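# Move one bottle from the cabinet onto the bench

## Task

Take exactly one bottle out of the cabinet and leave it standing upright on the bench; the remaining two bottles must still be inside the cabinet.

## Robot and tools

ROBOT AND FRAME. Two arms, left_arm and right_arm, each ride their own carriage (left_rail, right_rail) on a single floor track running along y at x = 0. left_rail is always the one at larger y; the names do not match image sides. An arm's base sits at x = 0, y = its carriage's position_m, z = 0.04 m, facing +x. All poses use one table-fixed frame in metres: table top is z = 0, +z up, +x the direction the arms face, +y to their left, y = 0 mid-track. The table edge is at x = 0.17 m. Anything that ends up off the table, on the track or on the metal strip beside it fails the job.

GRIPPERS. Fingers point along the gripper's +z axis and close along its y axis. end_effector_position is the spot between the pads when shut; fingertips extend about 33 mm past it (9 mm when fully open). left_arm's fingers can fold: grip with the outer quarter of the pads, and avoid pressing the tips onto surfaces, which folds them and spoils the next grip. right_arm's fingers are rigid.

execute_actions. Argument actions: a list holding one action (empty list = just report and show all cameras). An action may contain rows, steps, until, and left_rail / right_rail commands. rows: up to 15 rows, each used for one 1/30 s step. Each row is 18 numbers in [-1, 1] for both arms together: left_arm's 6 joint values (shoulder pan, shoulder lift, elbow, wrist 1, wrist 2, wrist 3), then its gripper position, force_limit, speed, then the same 9 for right_arm. Joint values are offsets, scaled so 1.0 = 2.222 rad, measured from the Joint targets at the start of the call (not from the previous row); repeating an offset moves further. Stated joint ranges: elbow -3.142 to 3.142 rad, all other joints -6.283 to 6.283. Gripper numbers are absolute commands: position +1 = open 140 mm, about -0.8 = pads touching, -1 = close until blocked; force_limit from -1 (about 14 N) to +1 (about 58 N); speed -1 (about 30 mm/s) to +1 (about 250 mm/s). Both start at +1. To leave a gripper unchanged, resend its last three numbers. steps: 1 to 450, default 15; after the rows end the arms keep heading to the last row. until ends early on rail conditions, e.g. {"left_rail": {"position_status": ["!=", "moving"]}} or {"all": {"status": "ended"}}; numbers need a comparison (=, !=, <, <=, >, >=). cameras: list of names, ["all"] or [].

RAILS. Send {"left_rail": {"position_m": x}} (left_rail -0.8 to 1.5 m, right_rail -1.5 to 0.8 m), optionally speed_m_s 0.01 to 1 and acceleration_factor 0.1 to 1, or {"stop": true}. This is an absolute place on the track. Then run an action with until on position_status. Keep the carriages at least 0.78 m apart. Let a carriage arrive before aiming its gripper at a scene point.

move. target: one 18-number row, or a list of up to 15, all offsets from the current Joint targets (same layout and scale as rows; gripper numbers absolute). All joints move in step, so the gripper path curves; no collision avoidance. speed: rad/s for the joint with farthest to go, 0.01 to 3.14, default 0.5, one value or one per target. blend: rad of corner rounding per target, 0 = stop. stop_force: 3 to 120 N, halts an arm's path when its wrist sensor feels that push; use a slow speed for contact, and omit it when lifting away from something. zero (with stop_force): true re-zeroes before the move. blocking=false returns after about 0.5 s; then call wait or stop before new rows or moves. The result adds a move: line (done, off_target, moving, held, fault; limits=held if a check cut steps).

OTHER TOOLS. wait {seconds: 0 to 10} lets things run. stop brakes a running move (not the rails). zoom_image {camera, region [x0, y0, x1, y1] in pixels, at most 504 by 504} enlarges the latest image of cam_high, cam_low, cam_front, cam_side, cam_left_wrist or cam_right_wrist. zero_wrist_force {arm} tares the wrist sensor. finished_scene {scene} ends the current scene by its number, irreversibly, so only call it once the bottle stands on the bench by itself.

RESULTS. Joint positions, Joint velocities and Joint targets list per arm: rail (m), then the six joints (rad). Tool commands gives current gripper commands. object_status: 0 moving, 1 blocked while opening, 2 blocked while closing (a grip), 3 reached target or pads met. position_measured is in counts: 3 open, 75 about 100 mm, 139 about 60 mm, 200 about 20 mm, 230 closed. end_effector_position, quaternion (wxyz) and velocities are in the scene frame and may be off by a few cm. Wrist force/torque are in the gripper's own axes. Wrist depth is a 7x7 grid of distances ahead of each wrist camera. position_status: moving, done, contact_stop, time_out, stopped, stopped_with_arm, stopped_for_other_arm, stopped_for_other_carriage; position_answer taken or not_taken. Watch for MOTOR HOT and "joint command not followed".

AVOID. Arms are stiff: aiming even slightly past a firm contact can fault-stop the arm for 10 s. Contact torque limits are 138 N m for the first three joints and 25.7 N m for wrists; about 150 N on any part also faults. Never let the arms or grippers press on each other. Do not drop the bottle, release it while moving, knock over or push the other bottles, or strike the cabinet hard. Long stretched-out holds heat motors.

Each tool is called by a JSON object that holds its "name" and its "arguments".

## Session

{"name": "execute_actions", "arguments": {"actions": []}}

Scene clock: 0.00 s.
left_arm: end_effector_position=(+0.3456, +1.0369, +0.5800) position_measured=3 object_status=3 end_effector_quat_wxyz=(+0.000, +0.000, +1.000, +0.000) | right_arm: end_effector_position=(+0.3456, -1.0810, +0.5800) position_measured=3 object_status=3 end_effector_quat_wxyz=(+0.000, +0.000, +1.000, +0.000)
Joint positions: left_arm=[1.01 -0.316 -1.725 0.971 -0.816 -1.571 -0.316] | right_arm=[-1.108 -0.316 -1.725 0.971 -0.816 -1.571 -0.316]
Joint velocities: within noise
Joint torques (N m): no reading
Wrist force (N): no reading
Wrist torque (N m): no reading
Wrist force, peak (N): no reading
Wrist depth (mm): cam_left_wrist=[626 635 628 619 614 624 630 / 663 669 657 655 663 657 650 / 693 706 695 704 693 671 711 / 744 143 736 751 753 - 123 / - 782 796 782 796 - 112 / - 856 840 840 828 856 847 / 1868 1853 1780 1899 1884 1884 1853] | cam_right_wrist=[- - - - 639 621 626 / - - - 691 650 - - / - - - - - 723 - / 740 136 - 779 - 745 131 / - 118 - 820 - - 110 / - - 980 942 915 893 - / - 1968 2140 1986 1968 1968 -]
Joint targets: left_arm=[1.010 -0.316 -1.725 0.971 -0.816 -1.571 -0.316] | right_arm=[-1.108 -0.316 -1.725 0.971 -0.816 -1.571 -0.316]
Tool commands: left_gripper/position=+1.0 left_gripper/force_limit=+1.0 left_gripper/speed=+1.0 right_gripper/position=+1.0 right_gripper/force_limit=+1.0 right_gripper/speed=+1.0
left_rail: position_m=1.010 position_status=done
right_rail: position_m=-1.108 position_status=done

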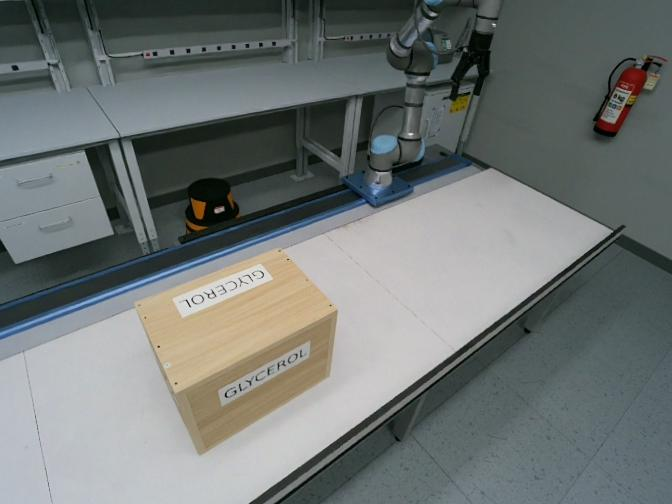

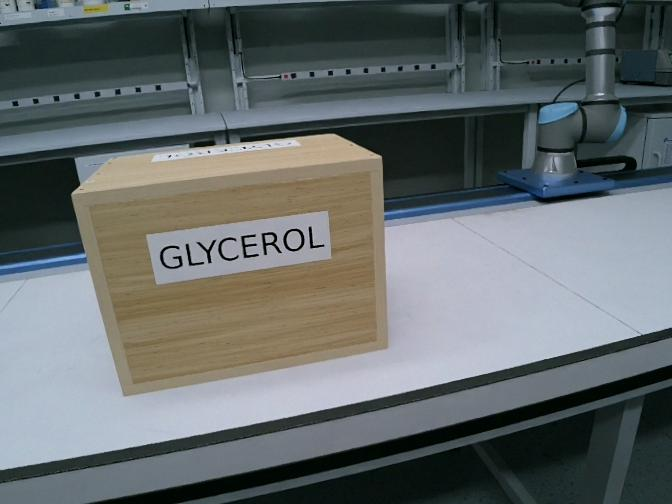

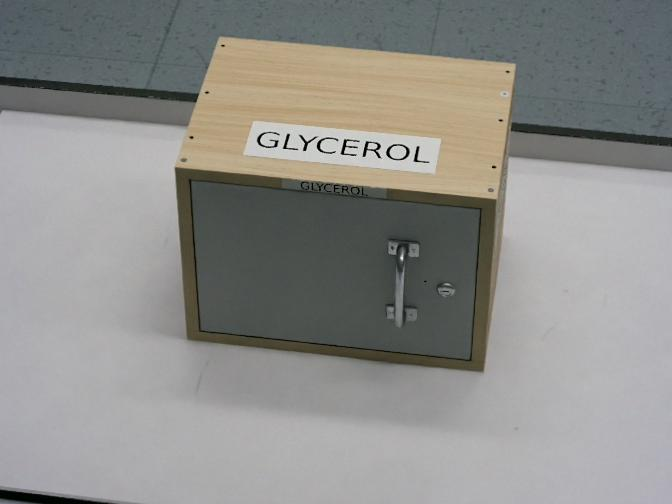

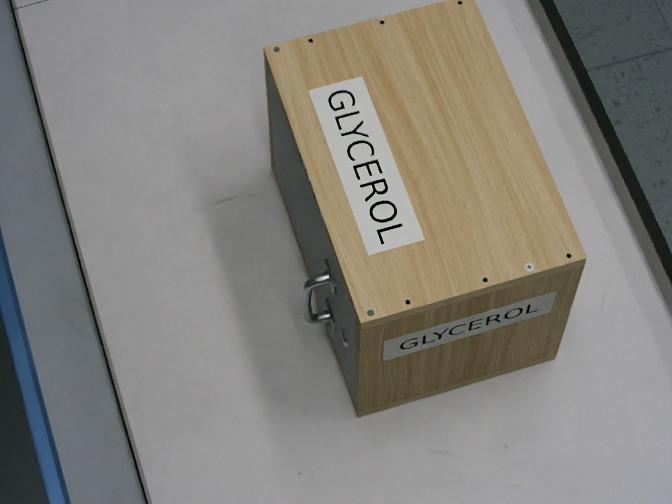

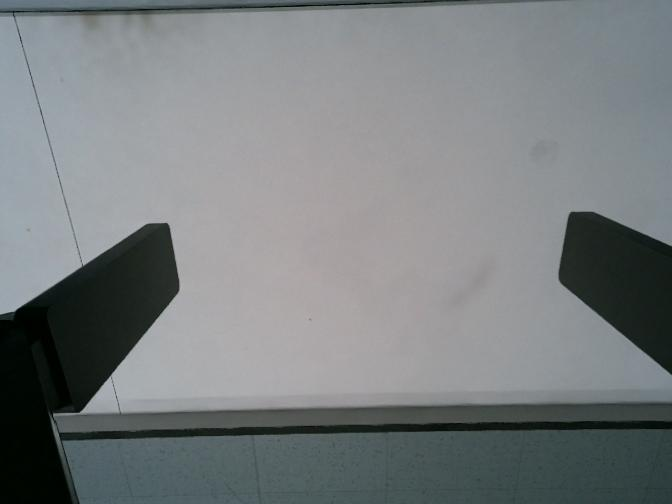

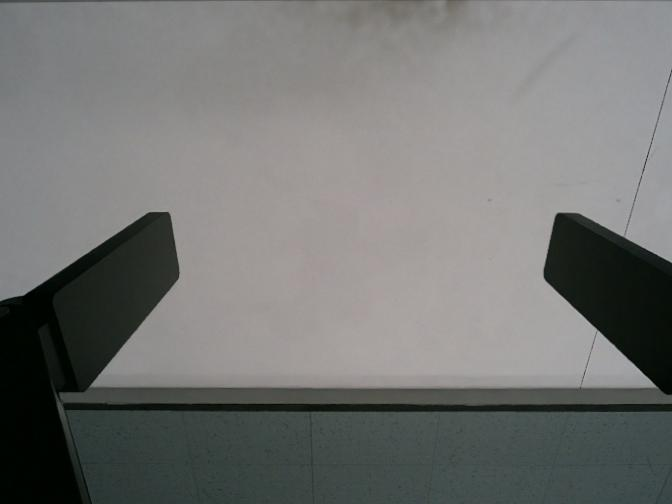

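{"name": "zoom_image", "arguments": {"camera": "cam_front", "region": [160, 20, 530, 390]}}

{"name": "zoom_image", "arguments": {"camera": "cam_side", "region": [230, 0, 610, 430]}}

Scaled by 1.362 from the camera's 672x504 image, which has a finer 960x720 frame.

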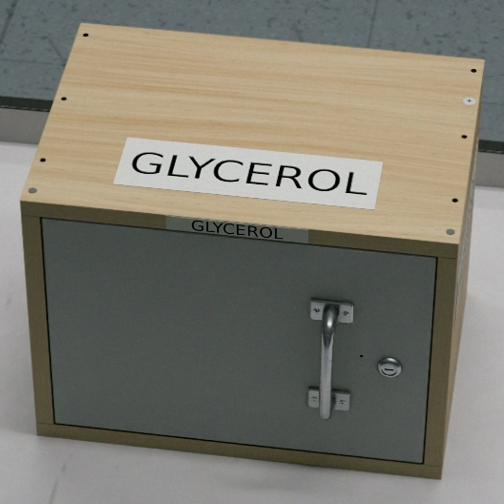

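Scaled by 1.172 from the camera's 672x504 image, which has a finer 960x720 frame.

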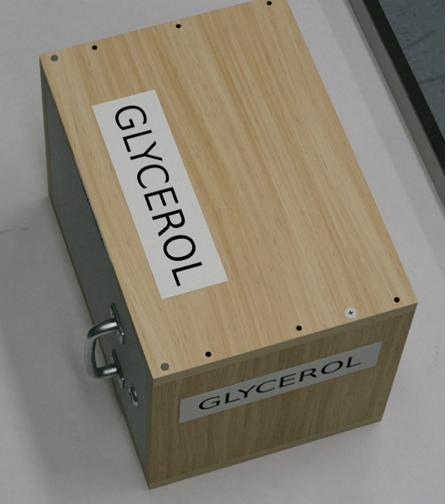

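{"name": "execute_actions", "arguments": {"actions": [{"right_rail": {"position_m": -0.55}, "steps": 120, "until": {"right_rail": {"position_status": ["!=", "moving"]}}}]}}

{"name": "move", "arguments": {"target": [0,0,0,0,0,0,1,1,1, 0.7682,0.2768,0.3492,0.0806,-0.7876,0.1422,1,1,1], "speed": 1.0, "cameras": ["cam_right_wrist", "cam_front"]}}

Scene clock: 111.10 s.
left_arm: end_effector_position=(+0.3456, +1.0369, +0.5800) position_measured=3 object_status=3 end_effector_quat_wxyz=(+0.000, +0.000, +1.000, +0.000) | right_arm: end_effector_position=(+0.3456, -0.5228, +0.5800) position_measured=3 object_status=3 end_effector_quat_wxyz=(+0.000, +0.000, +1.000, +0.000)
Joint positions: left_arm=[1.01 -0.316 -1.725 0.971 -0.816 -1.571 -0.316] | right_arm=[-0.55 -0.316 -1.725 0.971 -0.816 -1.571 -0.316]
Joint torques (N m): left_arm=[0.3 -13.83 -20.74 -3.2 0.17 -0.15] | right_arm=[-1.1 -12.51 -16.82 -3.01 0.24 -0.09]
Wrist force (N): left_arm=[-0.1 0.1 -0.2] | right_arm=[-0.1 -0.1 0.2]
Wrist torque (N m): left_arm=[0.02 0.02 0.00] | right_arm=[-0.02 0.02 0.00]
Wrist force, peak (N): left_arm=[-0.3 0.0 -0.3] | right_arm=[-0.2 -1.9 0.1]
Wrist depth (mm): cam_left_wrist=[619 650 624 624 619 621 633 / 651 653 657 659 651 653 667 / 691 706 698 706 704 702 689 / 732 146 727 744 734 744 122 / - 790 790 796 810 799 112 / - 847 825 853 853 837 828 / - 1823 1868 1838 1766 1853 1838] | cam_right_wrist=[- 626 - - 635 - - / 634 678 - - 656 639 702 / 689 702 - 758 713 - - / - 131 - 737 - 704 - / - 805 835 - - 652 110 / - 1884 878 900 - 583 521 / - 1917 1968 1934 1792 1968 -]
Joint targets: left_arm=[1.010 -0.316 -1.725 0.971 -0.816 -1.571 -0.316] | right_arm=[-0.550 -0.316 -1.725 0.971 -0.816 -1.571 -0.316]
Tool commands: left_gripper/position=+1.0 left_gripper/force_limit=+1.0 left_gripper/speed=+1.0 right_gripper/position=+1.0 right_gripper/force_limit=+1.0 right_gripper/speed=+1.0
left_rail: position_m=1.010 position_status=done
right_rail: position_m=-0.550 position_status=done

Scene clock: 113.03 s.
left_arm: end_effector_position=(+0.3456, +1.0369, +0.5800) position_measured=3 object_status=3 end_effector_quat_wxyz=(+0.000, +0.000, +1.000, +0.000) | right_arm: end_effector_position=(+0.4011, -0.3960, +0.4166) position_measured=3 object_status=3 end_effector_quat_wxyz=(-0.255, -0.507, +0.634, -0.525)
Joint positions: left_arm=[1.01 -0.316 -1.725 0.971 -0.816 -1.571 -0.316] | right_arm=[-0.55 0.678 -1.364 1.425 -0.711 -2.59 -0.13]
Joint torques (N m): left_arm=[0.12 -13.57 -20.59 -3.24 0.15 -0.13] | right_arm=[-10.04 -46.45 -26.59 -2.71 1.3 -1.82]
Wrist force (N): left_arm=[0.0 0.0 -0.2] | right_arm=[-1.1 1.6 0.8]
Wrist torque (N m): left_arm=[-0.01 0.01 0.00] | right_arm=[0.37 0.25 0.05]
Wrist force, peak (N): left_arm=[-0.1 0.3 -0.3] | right_arm=[-13.5 7.2 -2.6]
Wrist depth (mm): cam_left_wrist=[624 623 626 619 621 621 626 / 657 669 657 650 661 661 659 / 702 683 706 704 691 677 691 / 722 142 746 734 748 734 123 / - 117 - 790 790 785 112 / - 837 834 840 919 - 822 / - 1823 1838 1823 1899 1884 1838] | cam_right_wrist=[2423 2722 2534 2450 1432 1030 - / - 3195 - 1305 998 907 742 / - - 3062 989 - - 635 / - 136 989 - - - 557 / - 730 - - 596 526 110 / - 1884 648 - - 472 437 / - - - 520 456 431 -]
Joint targets: left_arm=[1.010 -0.316 -1.725 0.971 -0.816 -1.571 -0.316] | right_arm=[-0.550 0.678 -1.364 1.425 -0.711 -2.589 -0.130]
left_rail: position_m=1.010 position_status=done
right_rail: position_m=-0.550 position_status=done
move: held (right_arm; a check stopped the path); limits=held; right_arm: the wrist 2 is farthest, 0.732 rad from its target
joint command not followed: on one or more control steps a check withheld the commanded joint targets of the right arm, and it was not sent them on those steps.
cause: the commanded joint targets, or the way to them, would bring two parts of the arm too close to each other (its gripper and another part of the arm, with joints 5 (wrist 1) to 7 (wrist 3) between them, 20 mm apart when it was first held).
Images, in order (width x height): cam_front 672x504, cam_right_wrist 672x504.

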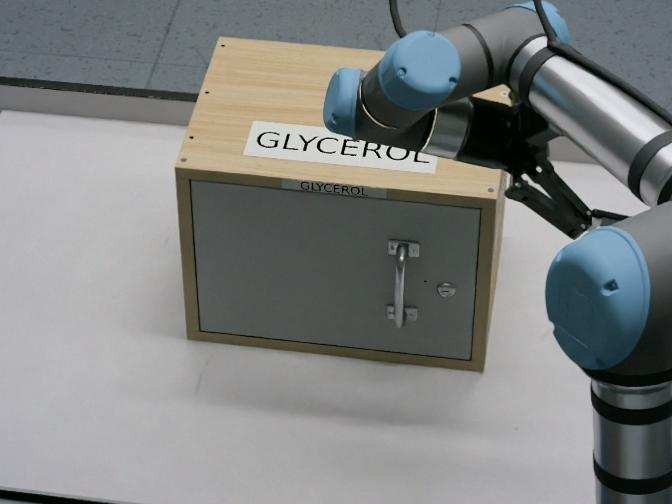

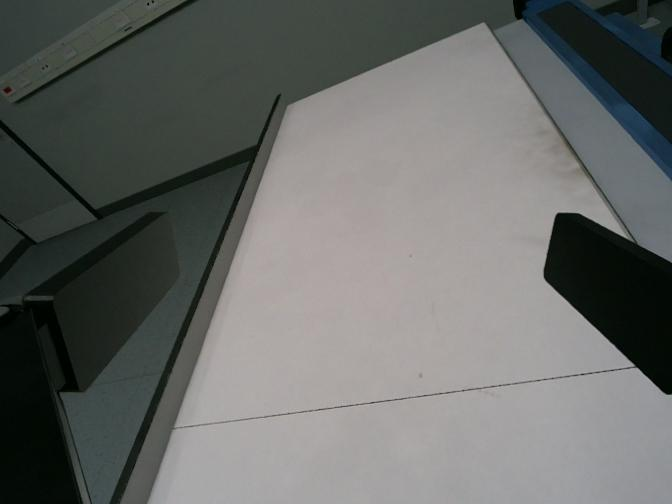

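{"name": "move", "arguments": {"target": [[0,0,0,0,0,0,1,1,1, -0.2151,-0.1062,-0.3713,-0.2201,0.4451,0.0585,1,1,1],[0,0,0,0,0,0,1,1,1, -0.6652,-0.1512,-0.8213,-0.3101,0.6251,0.0585,1,1,1]], "speed": 1.2, "blend": 0.25}}

{"name": "move", "arguments": {"target": [0,0,0,0,0,0,1,1,1, -0.1953,-0.1494,-0.6062,-0.4973,0.6917,0,1,1,1], "speed": 1.2, "cameras": ["cam_right_wrist", "cam_front", "cam_side"]}}

Scene clock: 151.17 s.
left_arm: end_effector_position=(+0.3456, +1.0369, +0.5800) position_measured=3 object_status=3 end_effector_quat_wxyz=(+0.000, +0.000, +1.000, +0.000) | right_arm: end_effector_position=(+0.1651, -0.3670, +1.1575) position_measured=3 object_status=3 end_effector_quat_wxyz=(+0.785, +0.079, +0.575, -0.218)
Joint positions: left_arm=[1.01 -0.316 -1.725 0.971 -0.816 -1.571 -0.316] | right_arm=[-0.55 -0.8 -1.7 -0.4 -1.4 -1.2 0]
Joint torques (N m): left_arm=[0.69 -13.45 -20.7 -3.38 0.17 -0.04] | right_arm=[-8.47 3.39 4.32 -3.13 1.94 1.77]
Wrist force (N): left_arm=[0.0 -0.2 -0.1] | right_arm=[-0.3 -0.8 0.0]
Wrist torque (N m): left_arm=[-0.05 -0.01 0.00] | right_arm=[-0.25 -0.27 -0.21]
Wrist force, peak (N): left_arm=[-0.3 0.2 0.0] | right_arm=[-2.8 3.0 1.0]
Wrist depth (mm): cam_left_wrist=[626 618 630 626 650 631 633 / 665 655 650 651 650 663 657 / 695 706 698 698 702 698 704 / 724 147 746 751 744 722 123 / - 790 777 796 799 - 112 / - 828 915 853 834 - - / 1838 1780 1808 1838 1794 1808 1838] | cam_right_wrist=[- 2756 - - - - 2722 / - - - - - - - / - - - - - - - / - 131 - 1764 - - - / - 118 - - - 1336 110 / - - 1016 - - - - / - - 1025 - - - -]
Joint targets: left_arm=[1.010 -0.316 -1.725 0.971 -0.816 -1.571 -0.316] | right_arm=[-0.550 -0.800 -1.700 -0.400 -1.400 -1.200 0.000]
left_rail: position_m=1.010 position_status=done
right_rail: position_m=-0.550 position_status=done
move: done

Scene clock: 153.23 s.
left_arm: end_effector_position=(+0.3456, +1.0369, +0.5800) position_measured=3 object_status=3 end_effector_quat_wxyz=(+0.000, +0.000, +1.000, +0.000) | right_arm: end_effector_position=(+0.2704, -0.0298, +0.2500) position_measured=3 object_status=3 end_effector_quat_wxyz=(+0.000, +0.707, +0.000, +0.707)
Joint positions: left_arm=[1.01 -0.316 -1.725 0.971 -0.816 -1.571 -0.316] | right_arm=[-0.55 -1.234 -2.032 -1.747 -2.505 0.336 0]
Joint torques (N m): left_arm=[0.96 -13.75 -20.82 -3.37 0.16 -0.07] | right_arm=[-9.02 25.48 10.09 -2.99 2.46 1.75]
Wrist force (N): left_arm=[0.0 -0.1 0.1] | right_arm=[-1.0 1.3 0.3]
Wrist torque (N m): left_arm=[-0.02 -0.01 0.00] | right_arm=[0.20 0.22 -0.06]
Wrist force, peak (N): left_arm=[0.2 -0.3 -0.2] | right_arm=[-3.6 5.2 2.3]
Wrist depth (mm): cam_left_wrist=[626 628 619 618 630 624 626 / 653 657 663 659 663 659 665 / 702 695 665 695 700 700 685 / 734 147 746 729 753 734 123 / - 782 788 799 793 788 112 / - 807 847 834 831 840 - / - 1823 1884 1853 1868 1916 1853] | cam_right_wrist=[- 3674 - 3937 - 4008 - / - 299 311 290 287 306 336 / - - - - - - 320 / - 131 - - - 145 131 / - 118 - 352 371 - 110 / - - - - - - - / - - 329 339 - - -]
Joint targets: left_arm=[1.010 -0.316 -1.725 0.971 -0.816 -1.571 -0.316] | right_arm=[-0.550 -1.234 -2.032 -1.747 -2.505 0.337 0.000]
left_rail: position_m=1.010 position_status=done
right_rail: position_m=-0.550 position_status=done
move: done
Images, in order (width x height): cam_front 672x504, cam_side 672x504, cam_right_wrist 672x504.

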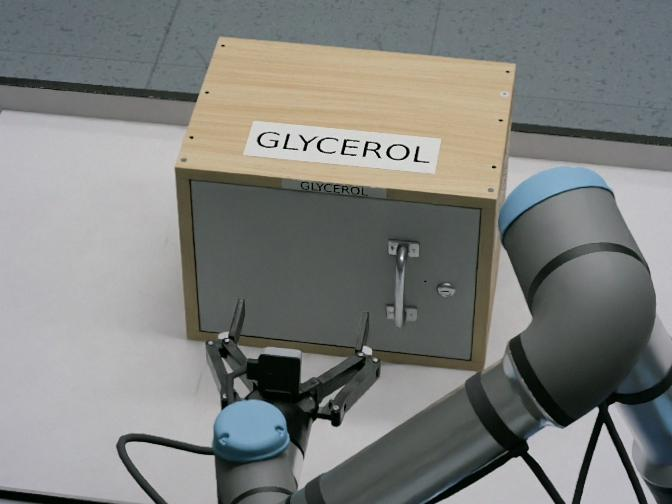

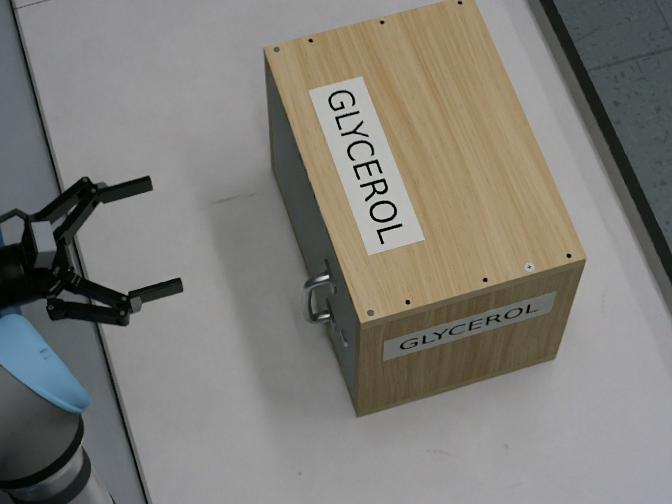

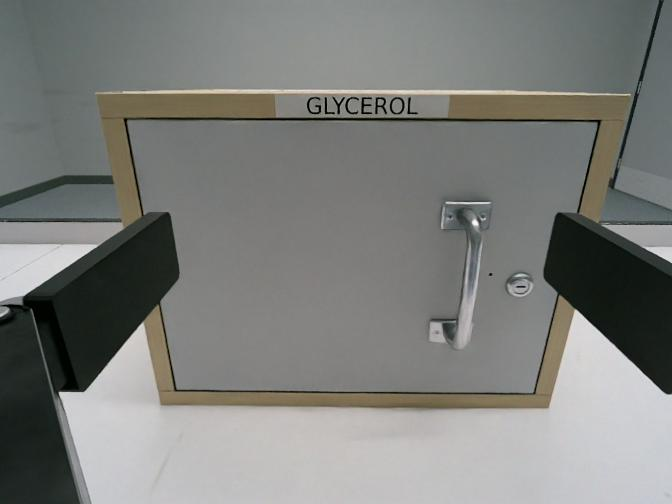

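{"name": "zoom_image", "arguments": {"camera": "cam_right_wrist", "region": [400, 180, 580, 370]}}

{"name": "zoom_image", "arguments": {"camera": "cam_side", "region": [250, 220, 400, 370]}}

Scaled by 2.653 from the camera's 672x504 image, which has a finer 960x720 frame.

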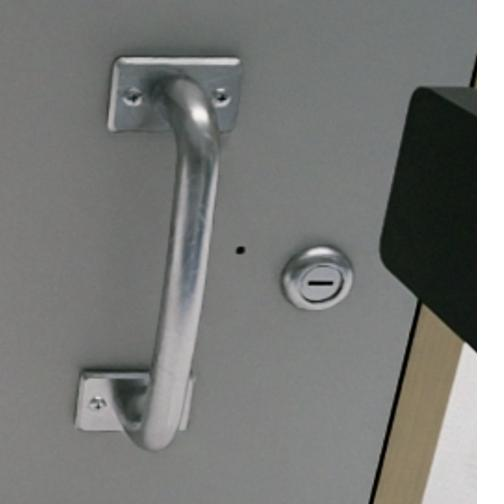

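Scaled by 3.360 from the camera's 672x504 image, which has a finer 960x720 frame.

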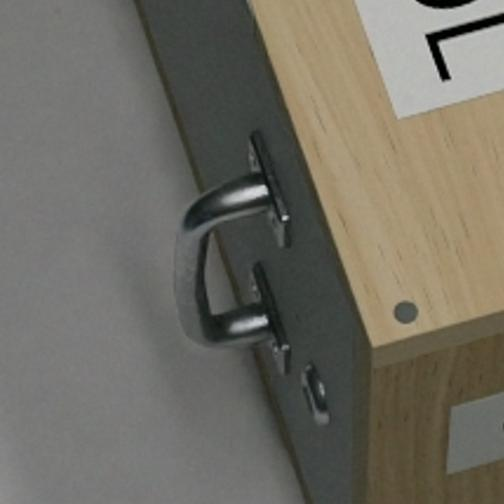

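{"name": "move", "arguments": {"target": [0,0,0,0,0,0,1,1,1, -0.0191,-0.0239,-0.1541,0.1784,-0.0192,0,1,1,1], "speed": 0.5, "cameras": ["cam_right_wrist", "cam_side", "cam_front"]}}

Scene clock: 204.07 s.
left_arm: end_effector_position=(+0.3456, +1.0369, +0.5800) position_measured=3 object_status=3 end_effector_quat_wxyz=(+0.000, +0.000, +1.000, +0.000) | right_arm: end_effector_position=(+0.3198, -0.1187, +0.1359) position_measured=3 object_status=3 end_effector_quat_wxyz=(+0.000, +0.707, +0.000, +0.707)
Joint positions: left_arm=[1.01 -0.316 -1.725 0.971 -0.816 -1.571 -0.316] | right_arm=[-0.55 -1.277 -2.085 -2.089 -2.109 0.294 0]
Joint torques (N m): left_arm=[0.85 -13.57 -20.57 -3.47 0.25 -0.08] | right_arm=[-10.51 19.57 3.68 0.94 -1.9 1.27]
Wrist force (N): left_arm=[0.1 0.1 -0.2] | right_arm=[-1.1 1.5 0.3]
Wrist torque (N m): left_arm=[0.02 -0.02 0.00] | right_arm=[0.25 0.22 -0.05]
Wrist force, peak (N): left_arm=[0.3 0.1 -0.2] | right_arm=[-1.9 2.5 0.8]
Wrist depth (mm): cam_left_wrist=[618 631 614 624 626 623 628 / 663 663 661 661 663 661 657 / 700 687 695 700 722 727 700 / 718 136 739 746 744 751 123 / - 126 785 790 779 804 112 / - 866 843 834 847 769 843 / - 1808 1838 1794 1808 1739 1808] | cam_right_wrist=[- - - - - 239 - / - - - - - 251 - / - - - - - 281 - / - 131 - - - 281 - / - 126 323 313 312 319 110 / - 269 - 264 265 - - / - 207 - - - 214 -]
Joint targets: left_arm=[1.010 -0.316 -1.725 0.971 -0.816 -1.571 -0.316] | right_arm=[-0.550 -1.277 -2.086 -2.089 -2.108 0.294 0.000]
left_rail: position_m=1.010 position_status=done
right_rail: position_m=-0.550 position_status=done
move: done
Images, in order (width x height): cam_front 672x504, cam_side 672x504, cam_right_wrist 672x504.

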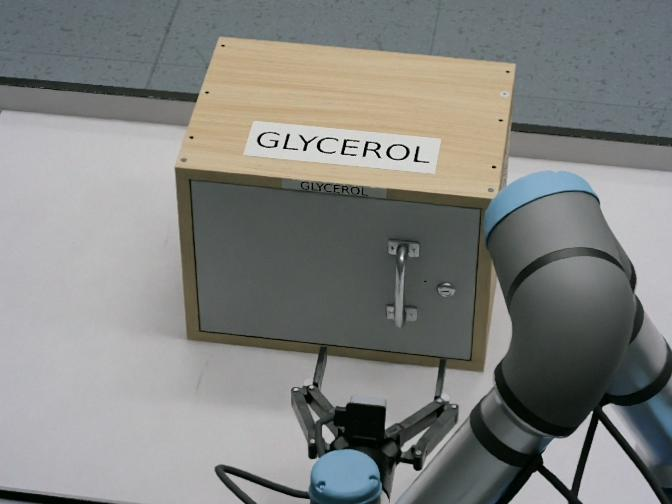

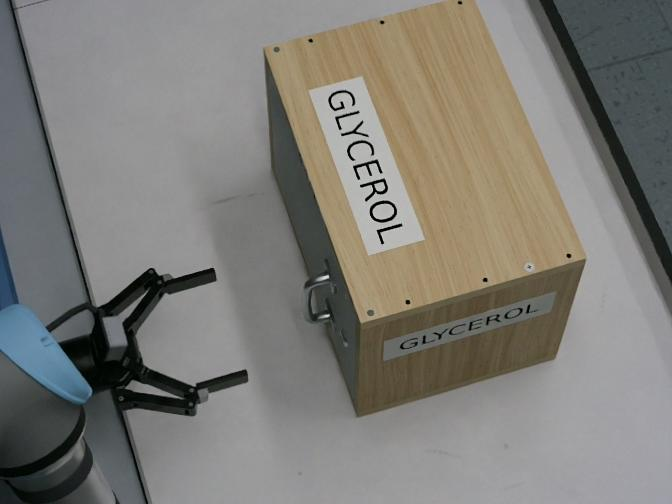

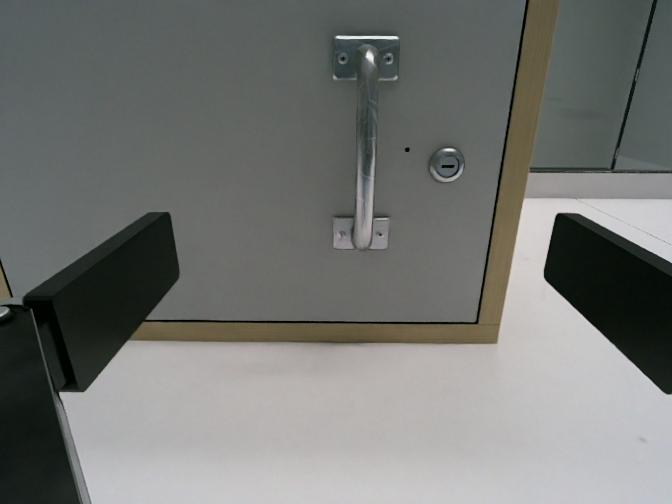

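{"name": "move", "arguments": {"target": [0,0,0,0,0,0,1,1,1, -0.0682,0.0076,0.0001,-0.0078,-0.0681,0,1,1,1], "speed": 0.3, "cameras": ["cam_right_wrist", "cam_side"]}}

Scene clock: 221.23 s.
left_arm: end_effector_position=(+0.3456, +1.0369, +0.5800) position_measured=3 object_status=3 end_effector_quat_wxyz=(+0.000, +0.000, +1.000, +0.000) | right_arm: end_effector_position=(+0.3848, -0.1256, +0.1428) position_measured=3 object_status=3 end_effector_quat_wxyz=(+0.000, +0.707, +0.000, +0.707)
Joint positions: left_arm=[1.01 -0.316 -1.725 0.971 -0.816 -1.571 -0.316] | right_arm=[-0.55 -1.428 -2.069 -2.089 -2.126 0.143 0]
Joint torques (N m): left_arm=[1.65 -13.65 -21.19 -3.53 0.31 -0.08] | right_arm=[-9.96 46.92 18.73 -2.26 -2.18 0.89]
Wrist force (N): left_arm=[0.1 0.2 -0.2] | right_arm=[-1.2 1.4 0.2]
Wrist torque (N m): left_arm=[0.04 -0.01 0.00] | right_arm=[0.22 0.26 -0.05]
Wrist force, peak (N): left_arm=[0.1 0.0 -0.4] | right_arm=[-0.9 1.7 1.7]
Wrist depth (mm): cam_left_wrist=[624 - 631 619 626 604 626 / 653 661 - 665 648 663 657 / 683 704 695 704 698 700 695 / 732 146 732 746 739 746 123 / - 785 793 796 793 790 112 / - 853 847 856 813 840 - / 1899 1838 1868 1838 1808 1868 1838] | cam_right_wrist=[- - - - - - 3737 / - - - - - 195 - / - - - - 201 204 - / - 131 - - - 146 567 / - 117 - - - 241 110 / - - - - 258 - 262 / - - - - - - 223]
Joint targets: left_arm=[1.010 -0.316 -1.725 0.971 -0.816 -1.571 -0.316] | right_arm=[-0.550 -1.428 -2.069 -2.089 -2.126 0.143 0.000]
left_rail: position_m=1.010 position_status=done
right_rail: position_m=-0.550 position_status=done
move: done
Images, in order (width x height): cam_side 672x504, cam_right_wrist 672x504.

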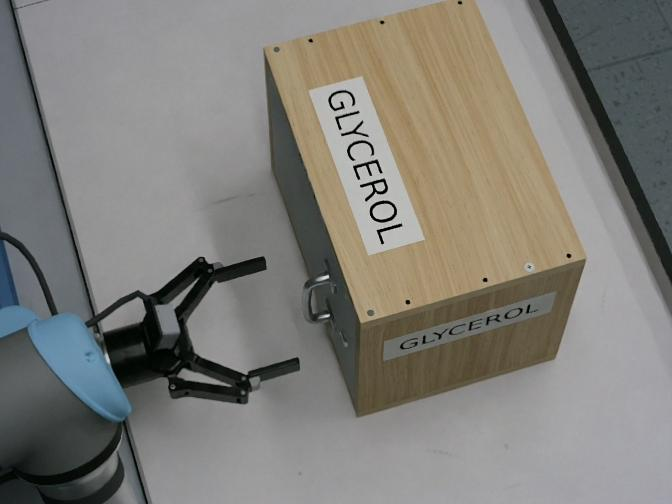

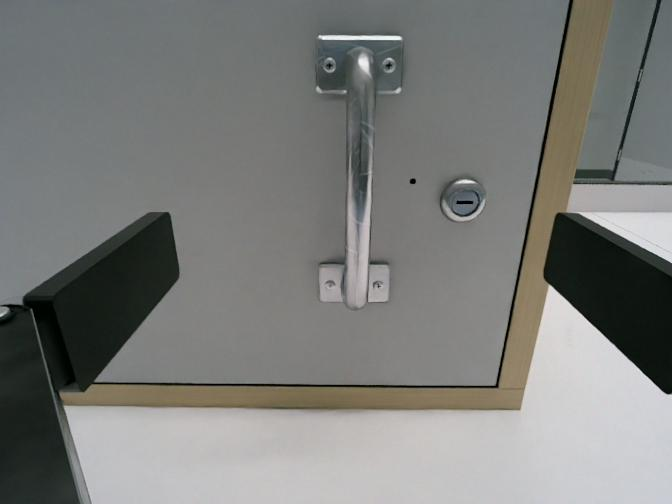

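{"name": "zoom_image", "arguments": {"camera": "cam_side", "region": [200, 220, 400, 420]}}

{"name": "zoom_image", "arguments": {"camera": "cam_right_wrist", "region": [140, 20, 620, 380]}}

Scaled by 2.520 from the camera's 672x504 image, which has a finer 960x720 frame.

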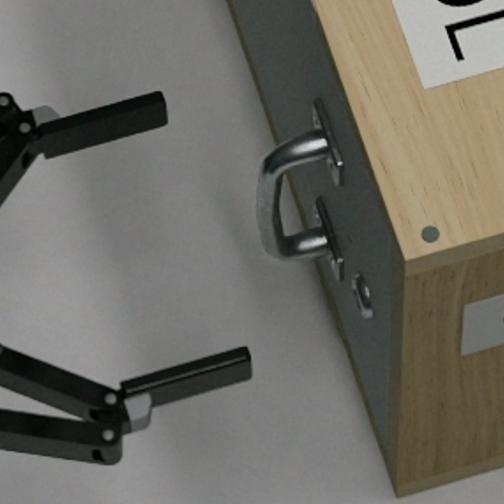

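Scaled by 1.050 from the camera's 672x504 image, which has a finer 960x720 frame.

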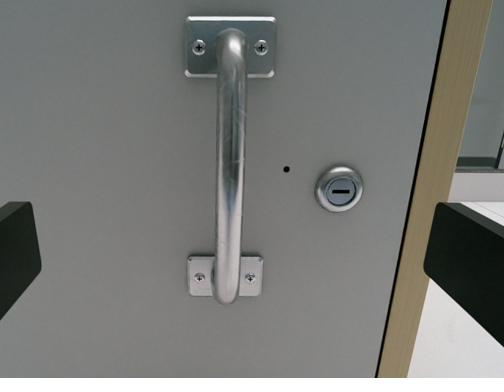

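{"name": "move", "arguments": {"target": [0,0,0,0,0,0,1,1,1, -0.0238,-0.0026,0.0051,-0.0025,-0.0239,0,-0.2,-0.5,0], "speed": 0.08, "stop_force": 8, "cameras": ["cam_right_wrist", "cam_side"]}}

Scene clock: 258.77 s.
left_arm: end_effector_position=(+0.3456, +1.0369, +0.5800) position_measured=3 object_status=3 end_effector_quat_wxyz=(+0.000, +0.000, +1.000, +0.000) | right_arm: end_effector_position=(+0.4069, -0.1261, +0.1428) position_measured=154 object_status=3 end_effector_quat_wxyz=(+0.000, +0.707, +0.000, +0.707)
Joint positions: left_arm=[1.01 -0.316 -1.725 0.971 -0.816 -1.571 -0.316] | right_arm=[-0.55 -1.481 -2.074 -2.078 -2.131 0.089 0]
Joint torques (N m): left_arm=[1.14 -13.74 -20.4 -3.73 0.1 -0.07] | right_arm=[-9.45 20.35 18.99 -2.29 -1.81 0.49]
Wrist force (N): left_arm=[-0.1 0.3 -0.1] | right_arm=[-1.1 1.5 0.3]
Wrist torque (N m): left_arm=[0.06 0.02 0.00] | right_arm=[0.25 0.19 -0.04]
Wrist force, peak (N): left_arm=[-0.3 0.3 -0.3] | right_arm=[-1.0 1.8 0.3]
Wrist depth (mm): cam_left_wrist=[626 619 621 621 626 619 624 / 655 646 655 665 659 659 663 / 704 700 713 693 695 700 693 / 709 147 718 756 739 751 123 / - 135 946 782 793 816 112 / - 834 863 840 859 785 837 / - 1794 1780 1884 1932 1853 1884] | cam_right_wrist=[- - - - - - 161 / - - - - - - 3340 / - - - - - - 3340 / - - 115 154 145 191 451 / - 84 83 197 - - 88 / - - - 237 - - - / - - - 225 224 - -]
Joint targets: left_arm=[1.010 -0.316 -1.725 0.971 -0.816 -1.571 -0.316] | right_arm=[-0.550 -1.481 -2.074 -2.078 -2.131 0.089 0.000]
left_rail: position_m=1.010 position_status=done
right_rail: position_m=-0.550 position_status=done
move: done
Images, in order (width x height): cam_side 672x504, cam_right_wrist 672x504.

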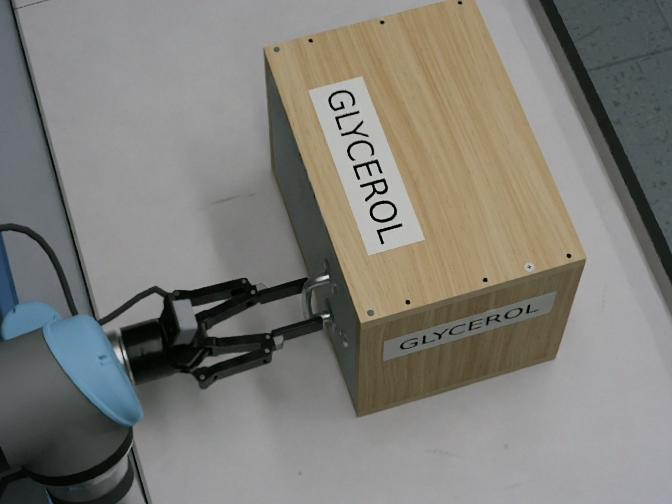

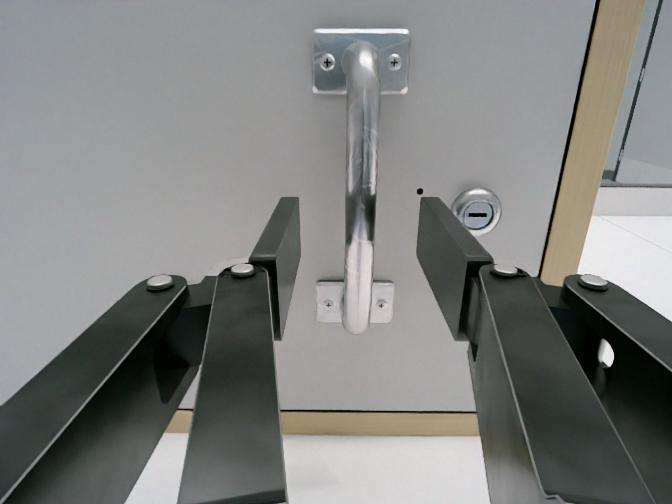

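{"name": "execute_actions", "arguments": {"actions": [{"rows": [[0,0,0,0,0,0,1,1,1, 0,0,0,0,0,0,-1,-0.1,-1]], "steps": 60}], "cameras": ["cam_right_wrist"]}}

Scene clock: 289.73 s.
left_arm: end_effector_position=(+0.3456, +1.0369, +0.5800) position_measured=3 object_status=3 end_effector_quat_wxyz=(+0.000, +0.000, +1.000, +0.000) | right_arm: end_effector_position=(+0.4069, -0.1261, +0.1428) position_measured=213 object_status=2 end_effector_quat_wxyz=(+0.000, +0.707, +0.000, +0.707)
Joint positions: left_arm=[1.01 -0.316 -1.725 0.971 -0.816 -1.571 -0.316] | right_arm=[-0.55 -1.481 -2.074 -2.078 -2.131 0.089 0]
Joint torques (N m): left_arm=[1.76 -14.35 -20.89 -3.77 0.24 -0.14] | right_arm=[-9.31 20.62 7.84 -2.07 3.37 0.06]
Wrist force (N): left_arm=[-0.2 0.0 0.1] | right_arm=[-1.3 -2.6 -3.7]
Wrist torque (N m): left_arm=[-0.01 0.03 0.00] | right_arm=[0.38 0.16 0.07]
Wrist force, peak (N): left_arm=[0.0 0.3 -0.4] | right_arm=[-1.2 -2.9 -3.6]
Wrist depth (mm): cam_left_wrist=[626 630 626 633 630 630 624 / 671 663 661 667 667 661 657 / 704 704 691 706 698 691 618 / - 136 739 739 - 748 123 / - 771 793 813 788 796 112 / - 822 919 813 840 810 - / - 1823 1899 1808 1884 1838 1808] | cam_right_wrist=[- - - - - - 162 / - - - - - - 175 / - - - - 183 - 192 / - - 195 152 134 196 - / - - 89 - 89 83 - / - - - - - 74 - / - - - - - - -]
Joint targets: left_arm=[1.010 -0.316 -1.725 0.971 -0.816 -1.571 -0.316] | right_arm=[-0.550 -1.481 -2.074 -2.078 -2.131 0.089 0.000]
left_rail: position_m=1.010 position_status=done
right_rail: position_m=-0.550 position_status=done
Images, in order (width x height): cam_right_wrist 672x504.

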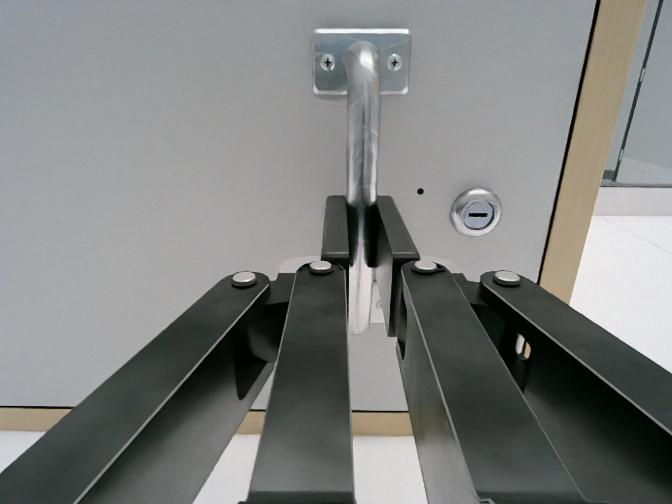

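{"name": "move", "arguments": {"target": [0,0,0,0,0,0,1,1,1, 0.01526,-0.01485,0.02951,-0.01466,0.04668,0,-1,-0.1,-1], "speed": 0.12, "stop_force": 45, "cameras": ["cam_right_wrist"]}}

Scene clock: 296.43 s.
left_arm: end_effector_position=(+0.3456, +1.0369, +0.5800) position_measured=3 object_status=3 end_effector_quat_wxyz=(+0.000, +0.000, +1.000, +0.000) | right_arm: end_effector_position=(+0.3889, -0.1221, +0.1428) position_measured=213 object_status=2 end_effector_quat_wxyz=(+0.025, +0.707, -0.024, +0.707)
Joint positions: left_arm=[1.01 -0.316 -1.725 0.971 -0.816 -1.571 -0.316] | right_arm=[-0.55 -1.447 -2.107 -2.012 -2.164 0.193 0]
Joint torques (N m): left_arm=[2.17 -14.04 -21.15 -3.92 0.15 -0.1] | right_arm=[5.38 22.22 16.44 -3.71 5.62 -0.31]
Wrist force (N): left_arm=[-0.1 0.0 0.0] | right_arm=[-3.5 -8.4 4.0]
Wrist torque (N m): left_arm=[0.00 0.03 0.00] | right_arm=[0.47 0.13 0.06]
Wrist force, peak (N): left_arm=[0.0 0.2 -0.4] | right_arm=[-3.5 -8.4 4.0]
Wrist depth (mm): cam_left_wrist=[621 623 623 611 623 623 624 / 644 655 661 663 655 655 663 / 715 704 659 689 689 700 695 / 739 146 746 736 746 746 123 / - 774 807 807 788 771 112 / - 840 859 843 856 843 850 / - 1853 1838 1884 1853 1823 1868] | cam_right_wrist=[- - - - - - 3737 / - - - - - - - / - - - - - - - / - - - - 112 196 - / - - 89 - 89 83 351 / - - - - - 74 - / - - - - - - -]
Joint targets: left_arm=[1.010 -0.316 -1.725 0.971 -0.816 -1.571 -0.316] | right_arm=[-0.550 -1.447 -2.107 -2.012 -2.164 0.193 0.000]
left_rail: position_m=1.010 position_status=done
right_rail: position_m=-0.550 position_status=done
move: done
Images, in order (width x height): cam_right_wrist 672x504.

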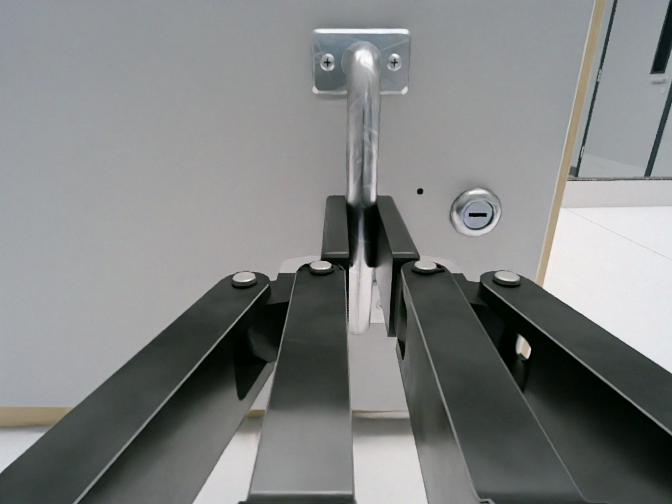

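{"name": "move", "arguments": {"target": [[0,0,0,0,0,0,1,1,1, 0.01168,-0.0167,0.03329,-0.0166,0.0431,0,-1,-0.1,-1],[0,0,0,0,0,0,1,1,1, 0.02014,-0.03509,0.07009,-0.03499,0.08298,0,-1,-0.1,-1]], "speed": 0.15, "blend": 0.03, "stop_force": 45, "cameras": ["cam_right_wrist", "cam_side"]}}

Scene clock: 304.97 s.
left_arm: end_effector_position=(+0.3456, +1.0369, +0.5800) position_measured=3 object_status=3 end_effector_quat_wxyz=(+0.000, +0.000, +1.000, +0.000) | right_arm: end_effector_position=(+0.3539, -0.1104, +0.1428) position_measured=213 object_status=2 end_effector_quat_wxyz=(+0.074, +0.703, -0.074, +0.703)
Joint positions: left_arm=[1.01 -0.316 -1.725 0.971 -0.816 -1.571 -0.316] | right_arm=[-0.55 -1.402 -2.185 -1.856 -2.242 0.378 0]
Joint torques (N m): left_arm=[2.39 -13.99 -21.02 -3.91 0.14 -0.05] | right_arm=[5.83 26.99 16.4 -4.72 6.88 -0.7]
Wrist force (N): left_arm=[-0.1 -0.1 -0.1] | right_arm=[-5.2 -11.7 4.4]
Wrist torque (N m): left_arm=[-0.02 0.01 0.00] | right_arm=[0.58 0.06 0.04]
Wrist force, peak (N): left_arm=[-0.2 0.2 -0.3] | right_arm=[-5.4 -11.7 4.6]
Wrist depth (mm): cam_left_wrist=[624 621 621 614 619 623 628 / 669 665 659 648 663 657 661 / 685 704 702 704 702 - 702 / - 146 774 741 741 736 123 / - 116 802 799 804 796 112 / - 883 840 834 831 828 - / 1899 1853 1808 1853 1808 1766 1853] | cam_right_wrist=[- - - - - - - / - - 170 - - - - / - - - 146 - - - / - - - - 109 - - / - - 89 - 89 83 - / - - - - - 74 - / - - - - - - -]
Joint targets: left_arm=[1.010 -0.316 -1.725 0.971 -0.816 -1.571 -0.316] | right_arm=[-0.550 -1.402 -2.185 -1.856 -2.242 0.378 0.000]
left_rail: position_m=1.010 position_status=done
right_rail: position_m=-0.550 position_status=done
move: done
Images, in order (width x height): cam_side 672x504, cam_right_wrist 672x504.

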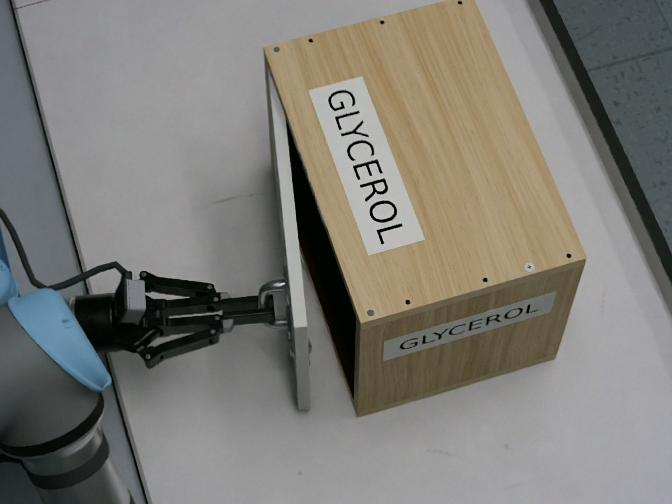

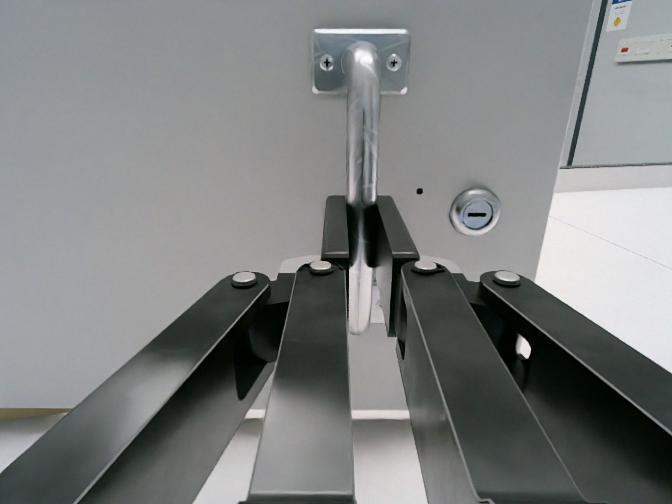

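{"name": "move", "arguments": {"target": [[0,0,0,0,0,0,1,1,1, 0.0057,-0.01995,0.04005,-0.0201,0.03712,0,-1,-0.1,-1],[0,0,0,0,0,0,1,1,1, 0.00902,-0.04141,0.08326,-0.04185,0.07186,0,-1,-0.1,-1],[0,0,0,0,0,0,1,1,1, 0.01064,-0.06448,0.12976,-0.06528,0.1049,0,-1,-0.1,-1],[0,0,0,0,0,0,1,1,1, 0.0099,-0.08908,0.17964,-0.09056,0.13558,0,-1,-0.1,-1]], "speed": 0.2, "blend": 0.03, "stop_force": 45, "cameras": ["cam_side"]}}

Scene clock: 326.97 s.
left_arm: end_effector_position=(+0.3456, +1.0369, +0.5800) position_measured=3 object_status=3 end_effector_quat_wxyz=(+0.000, +0.000, +1.000, +0.000) | right_arm: end_effector_position=(+0.2905, -0.0730, +0.1428) position_measured=213 object_status=2 end_effector_quat_wxyz=(+0.171, +0.686, -0.171, +0.686)
Joint positions: left_arm=[1.01 -0.316 -1.725 0.971 -0.816 -1.571 -0.316] | right_arm=[-0.55 -1.38 -2.383 -1.457 -2.443 0.679 0]
Joint torques (N m): left_arm=[3.22 -14.52 -20.88 -4.08 0.21 -0.1] | right_arm=[-8.15 36.46 22.55 -4.38 2.93 -1.1]
Wrist force (N): left_arm=[0.2 -0.2 -0.2] | right_arm=[-3.8 0.4 2.4]
Wrist torque (N m): left_arm=[-0.04 -0.04 0.00] | right_arm=[0.40 0.05 0.08]
Wrist force, peak (N): left_arm=[-0.1 -0.1 -0.4] | right_arm=[-5.3 -12.0 4.5]
Wrist depth (mm): cam_left_wrist=[628 624 598 624 618 637 624 / 663 648 648 671 655 663 683 / 722 734 704 700 695 704 700 / 732 143 759 729 746 734 123 / - 126 796 804 718 788 112 / - - 840 834 847 911 - / - 1838 1808 1823 1868 1884 1823] | cam_right_wrist=[- - - - 165 - - / - 171 - - - - - / - - - - - - 848 / - - - 153 113 516 564 / - - 89 - 89 83 - / - - - - - 74 - / - - - - - - -]
Joint targets: left_arm=[1.010 -0.316 -1.725 0.971 -0.816 -1.571 -0.316] | right_arm=[-0.550 -1.380 -2.383 -1.457 -2.443 0.679 0.000]
left_rail: position_m=1.010 position_status=done
right_rail: position_m=-0.550 position_status=done
move: done
Images, in order (width x height): cam_side 672x504.

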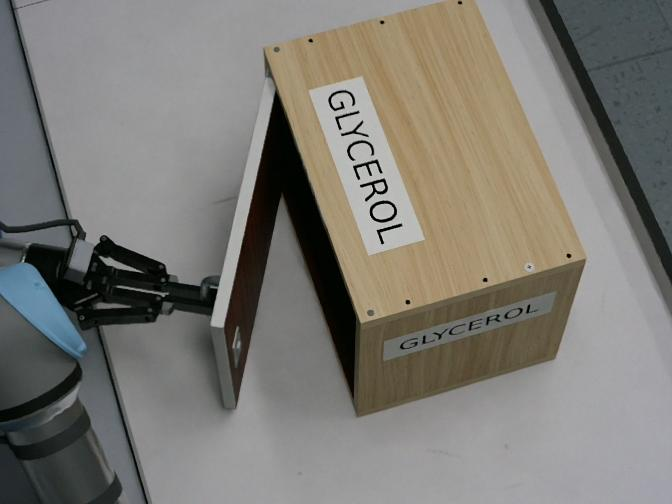

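{"name": "move", "arguments": {"target": [[0,0,0,0,0,0,1,1,1, -0.0018,-0.02665,0.05409,-0.02744,0.0296,0,-1,-0.1,-1],[0,0,0,0,0,0,1,1,1, -0.00508,-0.05527,0.11231,-0.05704,0.05776,0,-1,-0.1,-1],[0,0,0,0,0,0,1,1,1, -0.00933,-0.08698,0.17695,-0.08997,0.08493,0,-1,-0.1,-1]], "speed": 0.2, "blend": 0.03, "stop_force": 45, "cameras": ["cam_side", "cam_front"]}}

Scene clock: 413.50 s.
left_arm: end_effector_position=(+0.3456, +1.0369, +0.5800) position_measured=3 object_status=3 end_effector_quat_wxyz=(+0.000, +0.000, +1.000, +0.000) | right_arm: end_effector_position=(+0.2511, -0.0342, +0.1427) position_measured=213 object_status=2 end_effector_quat_wxyz=(+0.242, +0.665, -0.242, +0.664)
Joint positions: left_arm=[1.01 -0.316 -1.725 0.971 -0.816 -1.571 -0.316] | right_arm=[-0.55 -1.401 -2.577 -1.064 -2.643 0.867 0]
Joint torques (N m): left_arm=[3.44 -14.43 -20.98 -4.16 0.2 -0.16] | right_arm=[-9.17 42.46 25.49 -3.18 1.11 -1.19]
Wrist force (N): left_arm=[0.0 0.1 -0.3] | right_arm=[0.3 6.4 2.3]
Wrist torque (N m): left_arm=[0.01 0.00 0.00] | right_arm=[0.44 0.13 0.09]
Wrist force, peak (N): left_arm=[-0.1 0.3 -0.3] | right_arm=[-1.3 19.0 1.0]
Wrist depth (mm): cam_left_wrist=[621 633 618 - 619 621 626 / 659 653 655 644 665 655 661 / 698 623 718 693 700 702 693 / 729 143 736 736 746 734 123 / - 790 804 799 796 799 112 / - 847 847 837 866 - - / - 1808 1766 1884 1752 1794 1823] | cam_right_wrist=[- - 161 - - - 1778 / - - - - - - - / - 190 - 146 - - 785 / - - - - 111 - 518 / - - 89 - 89 83 - / - - - - - 74 - / - - - - - - -]
Joint targets: left_arm=[1.010 -0.316 -1.725 0.971 -0.816 -1.571 -0.316] | right_arm=[-0.550 -1.401 -2.577 -1.064 -2.643 0.867 0.000]
left_rail: position_m=1.010 position_status=done
right_rail: position_m=-0.550 position_status=done
move: done
Images, in order (width x height): cam_front 672x504, cam_side 672x504.

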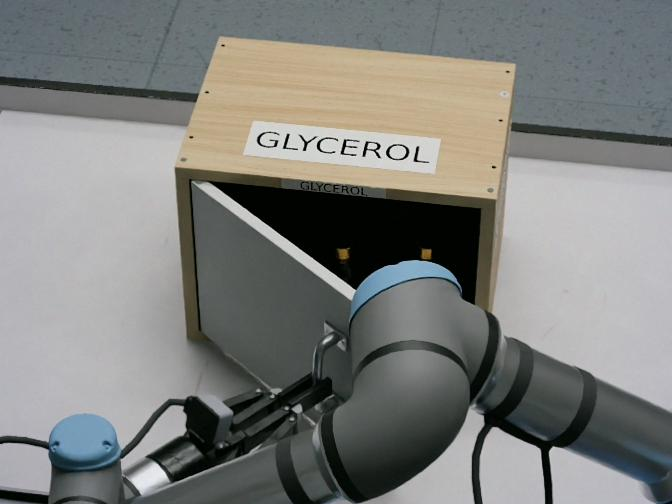

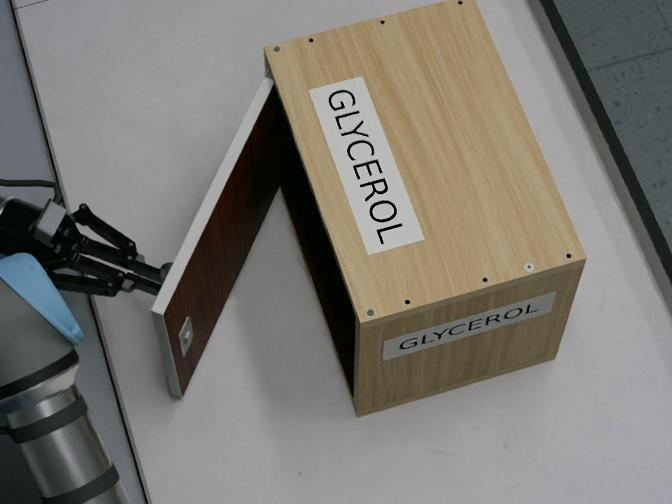

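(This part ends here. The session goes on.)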